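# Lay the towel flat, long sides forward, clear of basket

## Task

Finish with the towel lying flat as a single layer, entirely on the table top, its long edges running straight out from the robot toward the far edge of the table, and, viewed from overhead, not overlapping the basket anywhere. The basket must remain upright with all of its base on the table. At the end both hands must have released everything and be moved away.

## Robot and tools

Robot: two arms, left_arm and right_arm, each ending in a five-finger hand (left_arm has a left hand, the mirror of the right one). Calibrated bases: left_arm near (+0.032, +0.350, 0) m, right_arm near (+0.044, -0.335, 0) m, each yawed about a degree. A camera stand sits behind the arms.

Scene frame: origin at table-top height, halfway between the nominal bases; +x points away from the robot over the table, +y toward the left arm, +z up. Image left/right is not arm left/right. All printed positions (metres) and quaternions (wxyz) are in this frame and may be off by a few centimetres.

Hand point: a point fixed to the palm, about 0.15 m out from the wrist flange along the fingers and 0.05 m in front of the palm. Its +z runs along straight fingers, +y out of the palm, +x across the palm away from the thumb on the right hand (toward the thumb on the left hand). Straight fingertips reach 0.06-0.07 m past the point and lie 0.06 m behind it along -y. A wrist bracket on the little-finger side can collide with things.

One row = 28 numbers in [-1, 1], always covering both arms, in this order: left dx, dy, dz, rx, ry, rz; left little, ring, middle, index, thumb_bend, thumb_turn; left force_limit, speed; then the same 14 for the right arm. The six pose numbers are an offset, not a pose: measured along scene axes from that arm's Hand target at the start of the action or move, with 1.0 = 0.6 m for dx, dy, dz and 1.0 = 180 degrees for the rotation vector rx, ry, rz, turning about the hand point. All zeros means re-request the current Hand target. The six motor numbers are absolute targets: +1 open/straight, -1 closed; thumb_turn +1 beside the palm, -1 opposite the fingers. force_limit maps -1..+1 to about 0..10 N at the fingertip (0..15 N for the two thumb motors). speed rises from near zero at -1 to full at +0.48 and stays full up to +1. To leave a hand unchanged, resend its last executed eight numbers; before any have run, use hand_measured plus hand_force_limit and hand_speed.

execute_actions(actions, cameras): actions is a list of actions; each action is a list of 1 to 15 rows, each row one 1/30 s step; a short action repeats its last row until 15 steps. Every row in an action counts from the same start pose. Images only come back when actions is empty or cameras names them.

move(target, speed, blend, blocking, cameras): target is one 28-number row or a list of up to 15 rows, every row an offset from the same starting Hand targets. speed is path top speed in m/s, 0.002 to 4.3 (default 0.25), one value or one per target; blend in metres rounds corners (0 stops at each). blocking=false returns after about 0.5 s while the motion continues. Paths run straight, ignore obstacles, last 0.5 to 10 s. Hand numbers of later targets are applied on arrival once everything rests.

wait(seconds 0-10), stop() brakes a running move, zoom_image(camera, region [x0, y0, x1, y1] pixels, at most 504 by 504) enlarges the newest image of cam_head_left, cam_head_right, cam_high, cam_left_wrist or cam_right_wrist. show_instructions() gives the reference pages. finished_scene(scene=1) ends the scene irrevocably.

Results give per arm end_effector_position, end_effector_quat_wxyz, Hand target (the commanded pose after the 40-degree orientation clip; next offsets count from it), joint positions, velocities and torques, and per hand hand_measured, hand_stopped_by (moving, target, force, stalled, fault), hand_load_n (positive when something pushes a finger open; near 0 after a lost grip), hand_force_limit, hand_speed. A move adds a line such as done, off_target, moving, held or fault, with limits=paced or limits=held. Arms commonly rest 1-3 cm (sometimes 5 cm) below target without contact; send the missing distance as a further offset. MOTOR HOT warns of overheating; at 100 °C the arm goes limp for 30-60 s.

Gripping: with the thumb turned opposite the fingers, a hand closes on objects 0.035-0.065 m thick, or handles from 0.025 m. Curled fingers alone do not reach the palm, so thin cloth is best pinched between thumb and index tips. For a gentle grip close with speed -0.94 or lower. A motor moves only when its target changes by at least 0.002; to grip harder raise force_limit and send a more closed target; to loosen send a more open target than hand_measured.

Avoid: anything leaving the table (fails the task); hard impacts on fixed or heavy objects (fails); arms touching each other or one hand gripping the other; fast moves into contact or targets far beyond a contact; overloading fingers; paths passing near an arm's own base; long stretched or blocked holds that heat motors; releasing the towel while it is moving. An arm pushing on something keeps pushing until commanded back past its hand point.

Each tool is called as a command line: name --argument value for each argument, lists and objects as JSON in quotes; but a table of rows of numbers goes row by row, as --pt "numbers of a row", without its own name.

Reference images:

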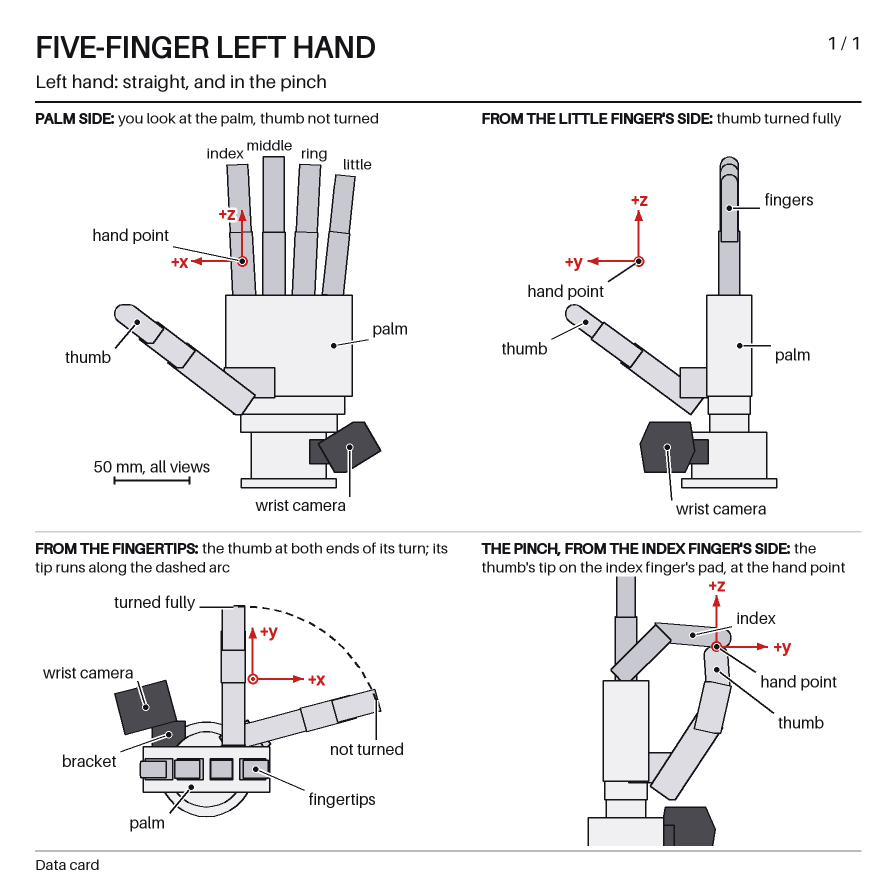

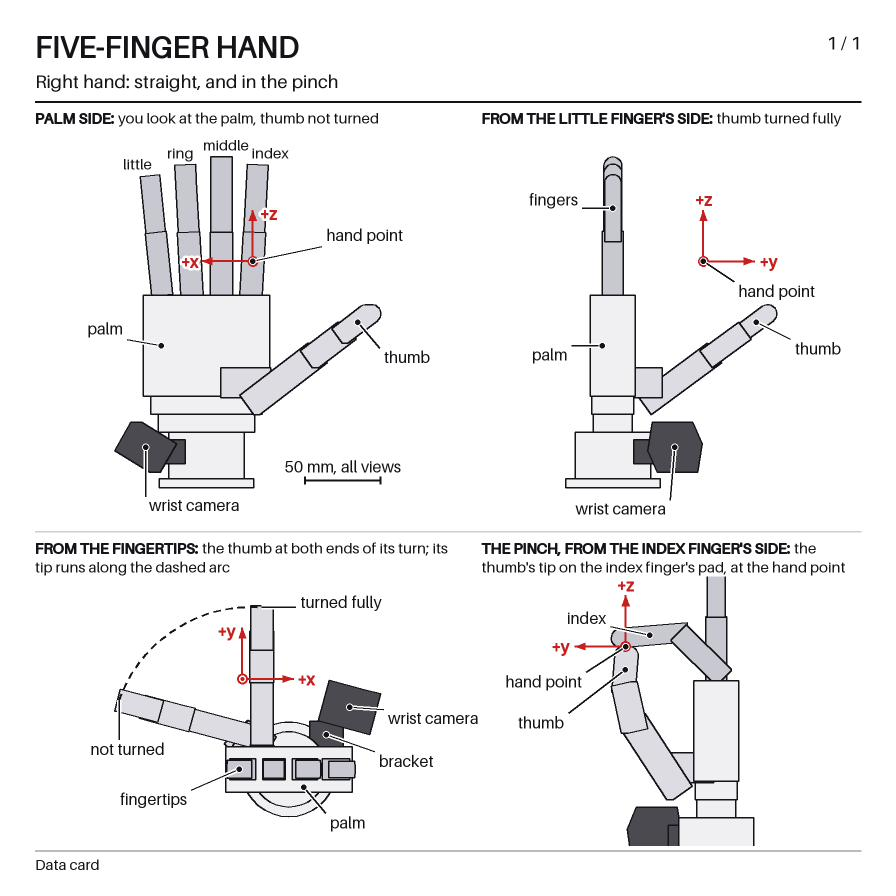

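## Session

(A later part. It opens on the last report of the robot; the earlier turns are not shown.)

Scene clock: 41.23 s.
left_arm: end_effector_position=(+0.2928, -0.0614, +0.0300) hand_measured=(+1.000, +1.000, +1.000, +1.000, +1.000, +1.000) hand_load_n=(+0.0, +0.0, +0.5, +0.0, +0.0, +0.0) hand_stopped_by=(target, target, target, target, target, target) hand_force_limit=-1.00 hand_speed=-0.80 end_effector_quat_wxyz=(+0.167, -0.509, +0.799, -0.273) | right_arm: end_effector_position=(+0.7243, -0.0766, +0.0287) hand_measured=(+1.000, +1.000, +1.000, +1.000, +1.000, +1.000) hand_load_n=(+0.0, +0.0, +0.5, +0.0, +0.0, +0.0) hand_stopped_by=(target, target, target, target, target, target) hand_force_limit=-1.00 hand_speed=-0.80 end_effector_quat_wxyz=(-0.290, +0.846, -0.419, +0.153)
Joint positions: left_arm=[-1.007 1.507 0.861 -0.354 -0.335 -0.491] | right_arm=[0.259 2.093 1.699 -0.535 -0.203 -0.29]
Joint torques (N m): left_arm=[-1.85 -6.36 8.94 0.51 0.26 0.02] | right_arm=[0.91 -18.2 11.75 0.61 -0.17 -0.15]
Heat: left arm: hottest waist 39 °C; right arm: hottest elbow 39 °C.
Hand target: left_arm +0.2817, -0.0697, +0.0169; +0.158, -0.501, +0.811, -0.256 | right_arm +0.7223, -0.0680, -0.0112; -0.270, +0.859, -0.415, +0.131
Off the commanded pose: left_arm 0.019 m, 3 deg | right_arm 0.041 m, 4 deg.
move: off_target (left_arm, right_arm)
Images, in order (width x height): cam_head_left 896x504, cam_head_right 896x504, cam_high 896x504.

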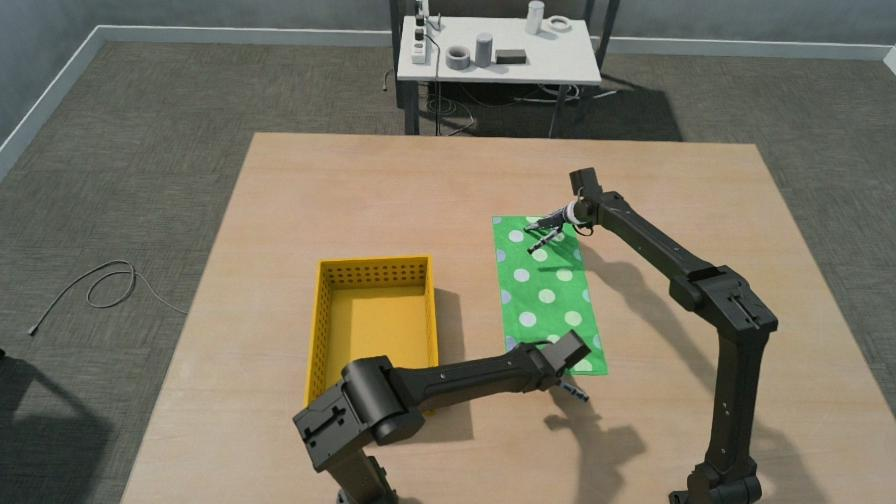

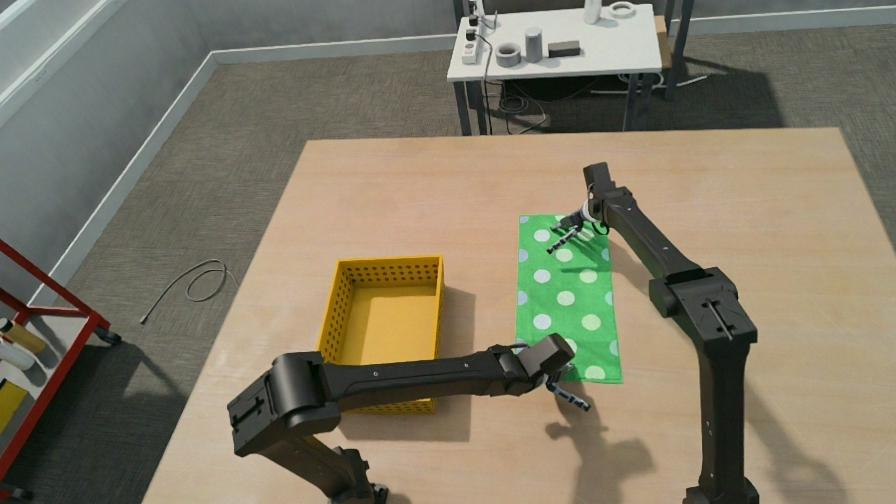

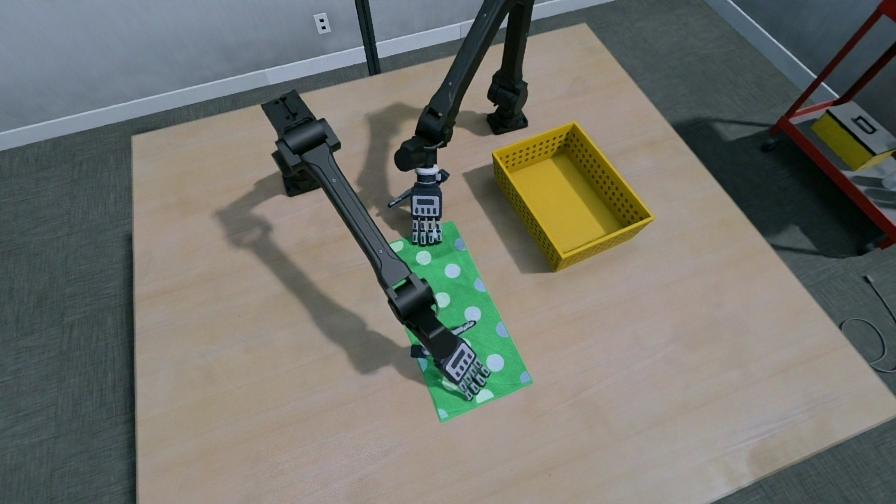

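move --pt "0.012 0.008 0.03 0 0 0 1 1 1 1 1 1 -1.0 -0.80 0 -0.008 0.06 0 0 0 1 1 1 1 1 1 -1.0 -0.80" --pt "0.012 0.008 0.2 0 0 0 1 1 1 1 1 1 -1.0 -0.80 0 -0.008 0.25 0 0 0 1 1 1 1 1 1 -1.0 -0.80" --speed '[0.06, 0.12]' --blend 0.01 --cameras '["cam_head_left", "cam_head_right", "cam_high", "cam_right_wrist", "cam_left_wrist"]'

zoom_image --camera "cam_high" --region '[370, 200, 540, 430]'

zoom_image --camera "cam_head_left" --region '[440, 190, 660, 400]'

Scene clock: 44.00 s.
left_arm: end_effector_position=(+0.2805, -0.0480, +0.1116) hand_measured=(+1.000, +1.000, +1.000, +1.000, +1.000, +1.000) hand_load_n=(+0.0, +0.0, +0.0, +0.0, -0.5, +0.0) hand_stopped_by=(target, target, target, target, target, target) hand_force_limit=-1.00 hand_speed=-0.80 end_effector_quat_wxyz=(+0.159, -0.506, +0.815, -0.232) | right_arm: end_effector_position=(+0.7130, -0.0799, +0.1168) hand_measured=(+1.000, +1.000, +1.000, +1.000, +1.000, +1.000) hand_load_n=(+0.0, +0.0, +0.0, +0.0, -0.5, +0.0) hand_stopped_by=(target, target, target, target, target, target) hand_force_limit=-1.00 hand_speed=-0.80 end_effector_quat_wxyz=(-0.258, +0.858, -0.427, +0.119)
Joint positions: left_arm=[-1.007 1.389 1.009 -0.707 -0.317 -0.488] | right_arm=[0.259 2.055 1.901 -0.874 -0.206 -0.297]
Joint torques (N m): left_arm=[-0.21 -9.64 12.21 0.94 -0.06 0.16] | right_arm=[0.44 -24.94 13.34 0.77 -0.21 -0.11]
Heat: left arm: hottest elbow 40 °C; right arm: hottest elbow 39 °C.
Hand target: left_arm +0.2889, -0.0648, +0.1369; +0.158, -0.502, +0.811, -0.256 | right_arm +0.7224, -0.0728, +0.1388; -0.270, +0.859, -0.415, +0.131
Off the commanded pose: left_arm 0.032 m, 3 deg | right_arm 0.025 m, 2 deg.
move: off_target (left_arm, right_arm)

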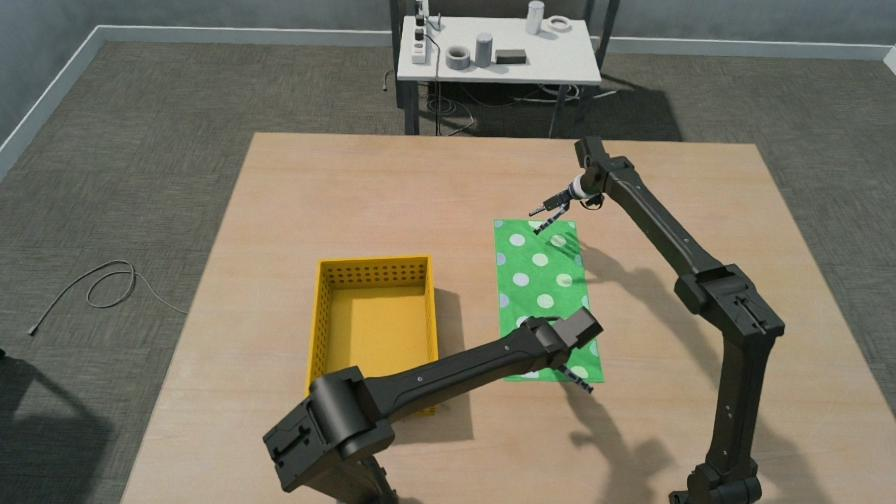

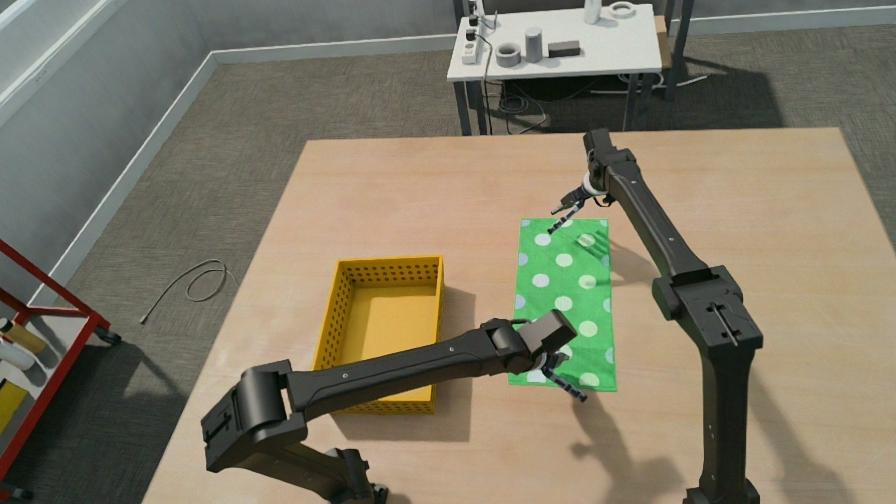

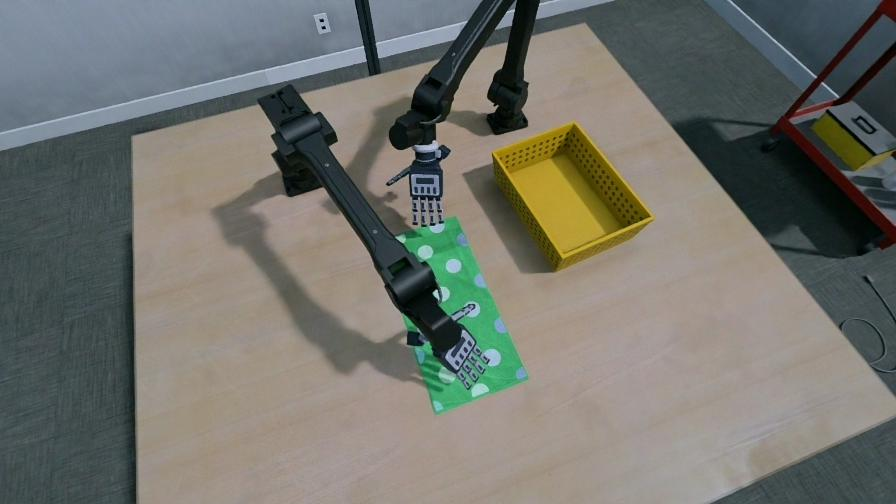

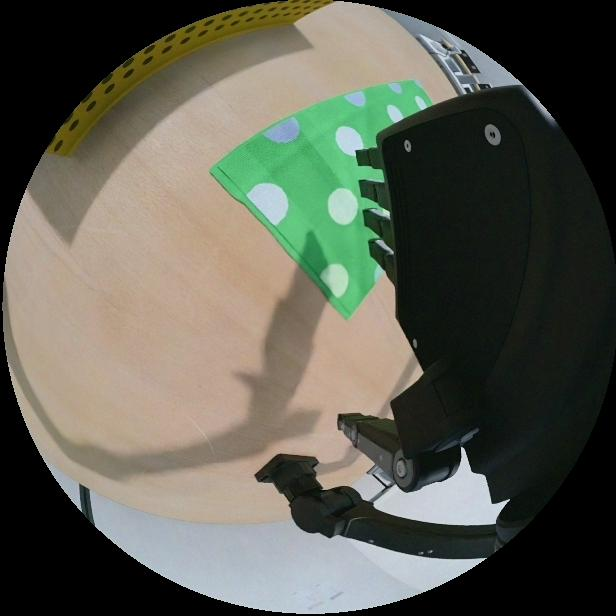

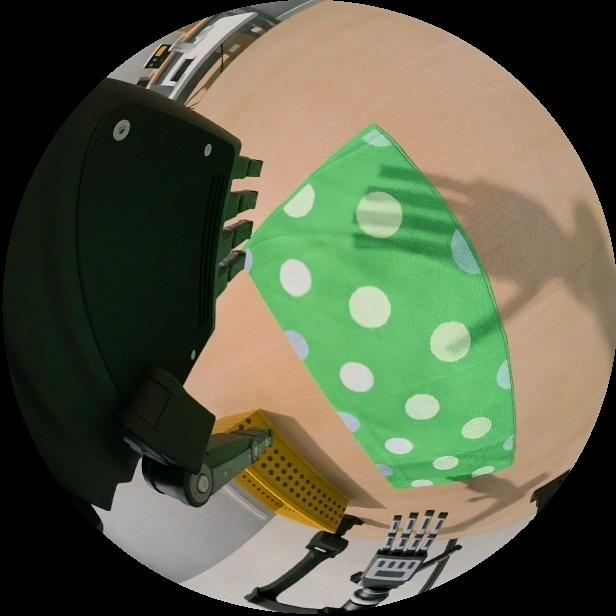

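Scaled by 2.191.

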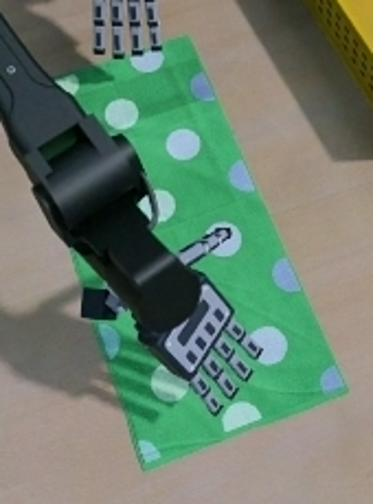

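Scaled by 2.291.

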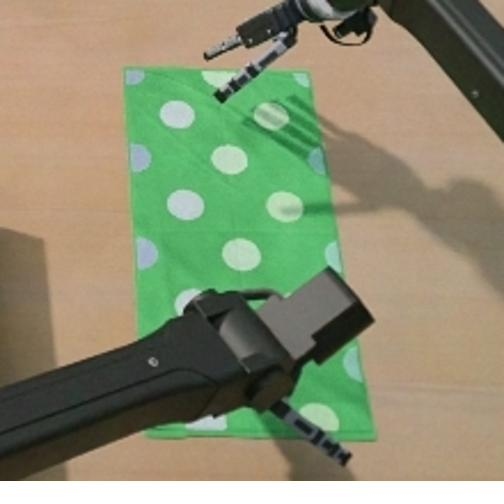

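move --pt "0.02 0.12 0.25 0 0 0 1 1 1 1 1 1 -1.0 -0.80 -0.08 -0.1 0.2 0 0 0 1 1 1 1 1 1 -1.0 -0.80" --pt "0.1 0.69 0.35 0 0 0 1 1 1 1 1 1 -1.0 -0.80 -0.454 -0.545 0.27 0 0 0 1 1 1 1 1 1 -1.0 -0.80" --speed 0.25 --blend 0.04 --cameras '["cam_head_left", "cam_head_right", "cam_high", "cam_right_wrist"]'

zoom_image --camera "cam_high" --region '[370, 200, 540, 430]'

zoom_image --camera "cam_head_left" --region '[440, 190, 660, 400]'

zoom_image --camera "cam_head_right" --region '[440, 190, 660, 400]'

Scene clock: 47.43 s.
left_arm: end_effector_position=(+0.3405, +0.3462, +0.3251) hand_measured=(+1.000, +1.000, +1.000, +1.000, +1.000, +1.000) hand_load_n=(+0.0, +0.0, +0.0, +0.0, +0.0, +0.0) hand_stopped_by=(target, target, target, target, target, target) hand_force_limit=-1.00 hand_speed=-0.80 end_effector_quat_wxyz=(+0.139, -0.510, +0.812, -0.248) | right_arm: end_effector_position=(+0.4561, -0.4046, +0.3053) hand_measured=(+1.000, +1.000, +1.000, +1.000, +1.000, +1.000) hand_load_n=(+0.0, +0.0, +0.0, +0.0, +0.0, -0.5) hand_stopped_by=(target, target, target, target, target, target) hand_force_limit=-1.00 hand_speed=-0.80 end_effector_quat_wxyz=(-0.271, +0.855, -0.420, +0.141)
Joint positions: left_arm=[0.214 1.011 1.272 -1.368 0.356 0.558] | right_arm=[-0.366 1.321 1.461 -1.325 -0.498 -0.889]
Joint torques (N m): left_arm=[0.38 -3.25 12.86 0.9 0.41 0.12] | right_arm=[0.44 -11.63 8.08 0.5 -0.46 -0.1]
Heat: left arm: hottest elbow 40 °C; right arm: hottest elbow 39 °C.
Hand target: left_arm +0.3490, +0.3492, +0.3469; +0.158, -0.501, +0.811, -0.256 | right_arm +0.4499, -0.3999, +0.3009; -0.270, +0.859, -0.415, +0.131
Off the commanded pose: left_arm 0.024 m, 3 deg | right_arm 0.009 m, 1 deg.
move: off_target (left_arm)
Images, in order (width x height): cam_head_left 896x504, cam_head_right 896x504, cam_high 896x504, cam_right_wrist 616x616.

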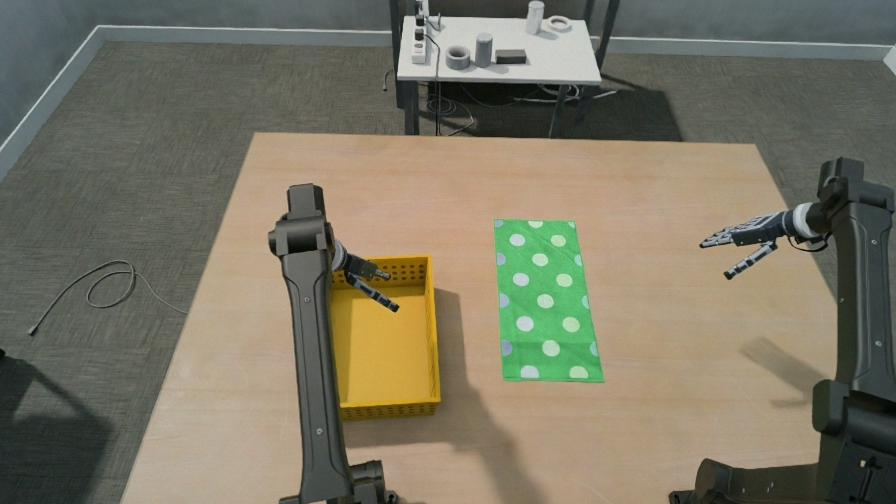

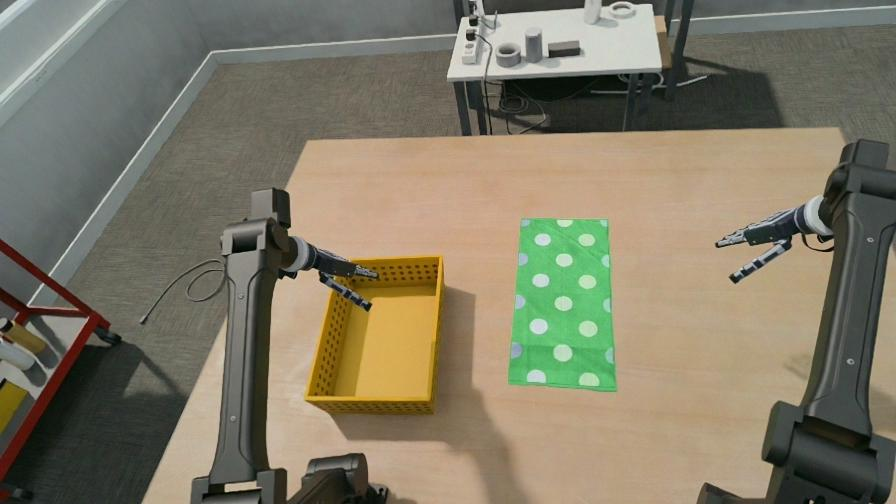

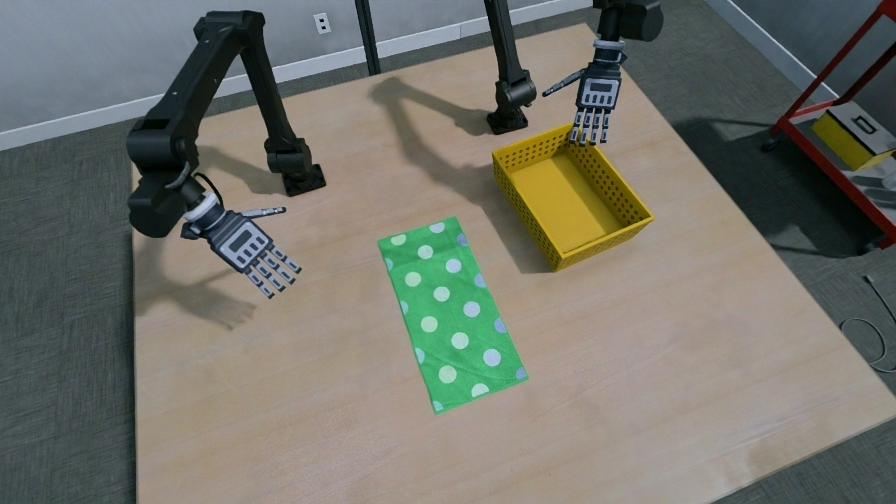

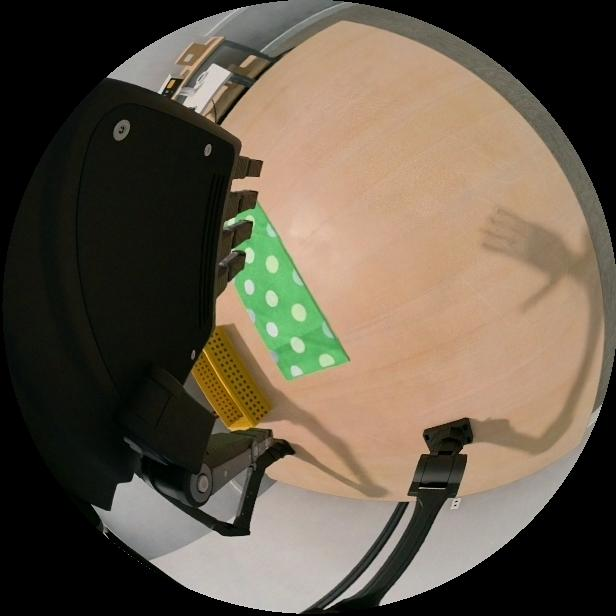

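Scaled by 2.191.

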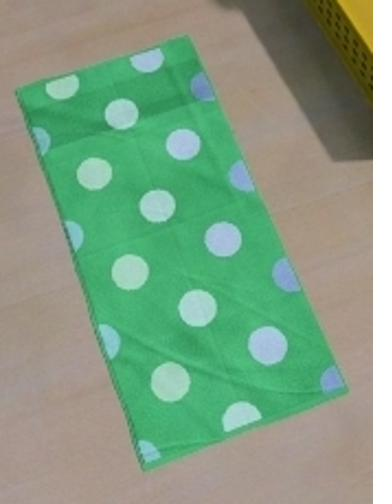

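Scaled by 2.291.

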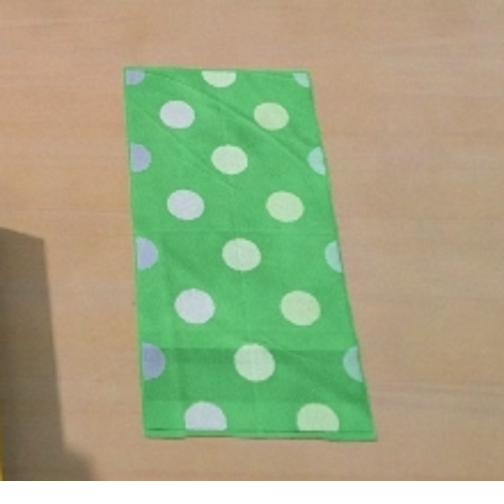

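Scaled by 2.291.

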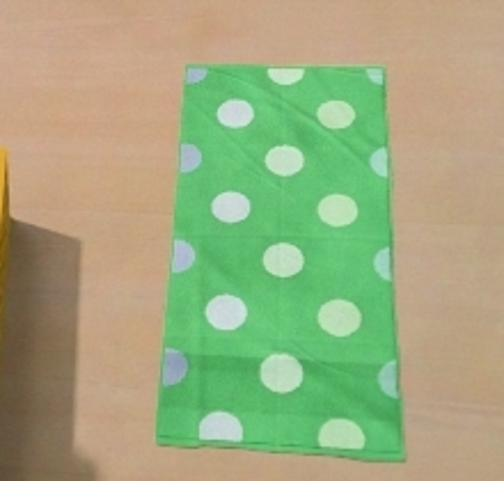

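zoom_image --camera "cam_right_wrist" --region '[230, 200, 360, 390]'

zoom_image --camera "cam_right_wrist" --region '[270, 330, 360, 390]'

zoom_image --camera "cam_head_right" --region '[500, 360, 630, 400]'

zoom_image --camera "cam_head_left" --region '[490, 350, 620, 390]'

zoom_image --camera "cam_head_left" --region '[480, 210, 600, 260]'

zoom_image --camera "cam_high" --region '[420, 370, 540, 420]'

Scaled by 2.653 from the camera's 616x616 image, which has a finer 880x880 frame.

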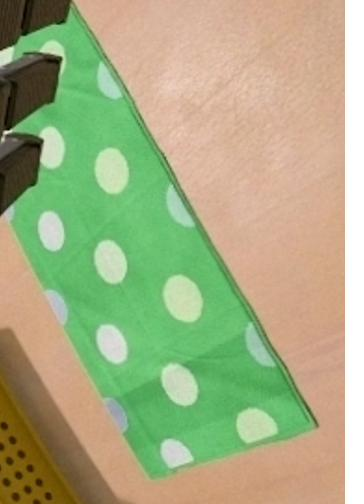

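Scaled by 5.600 from the camera's 616x616 image, which has a finer 880x880 frame.

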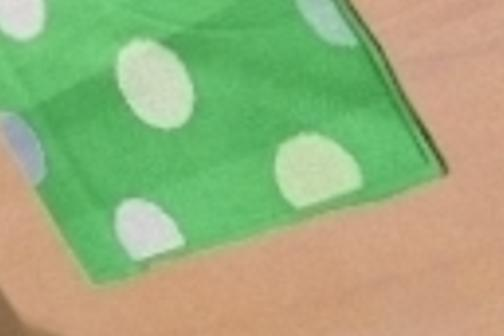

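Scaled by 3.877.

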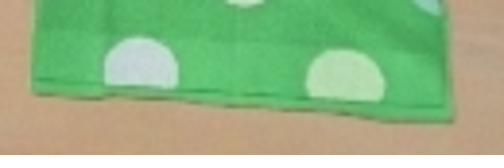

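Scaled by 3.877.

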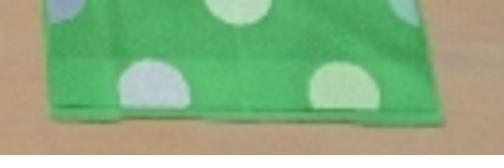

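Scaled by 4.200.

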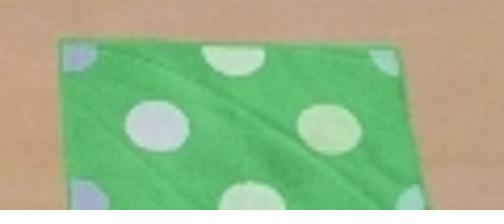

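Scaled by 4.200.

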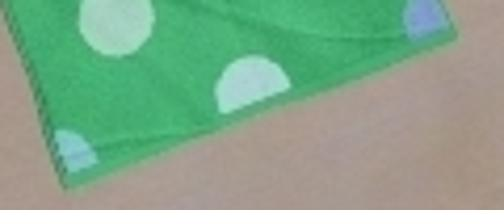

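finished_scene

The scene is finished: the task was done.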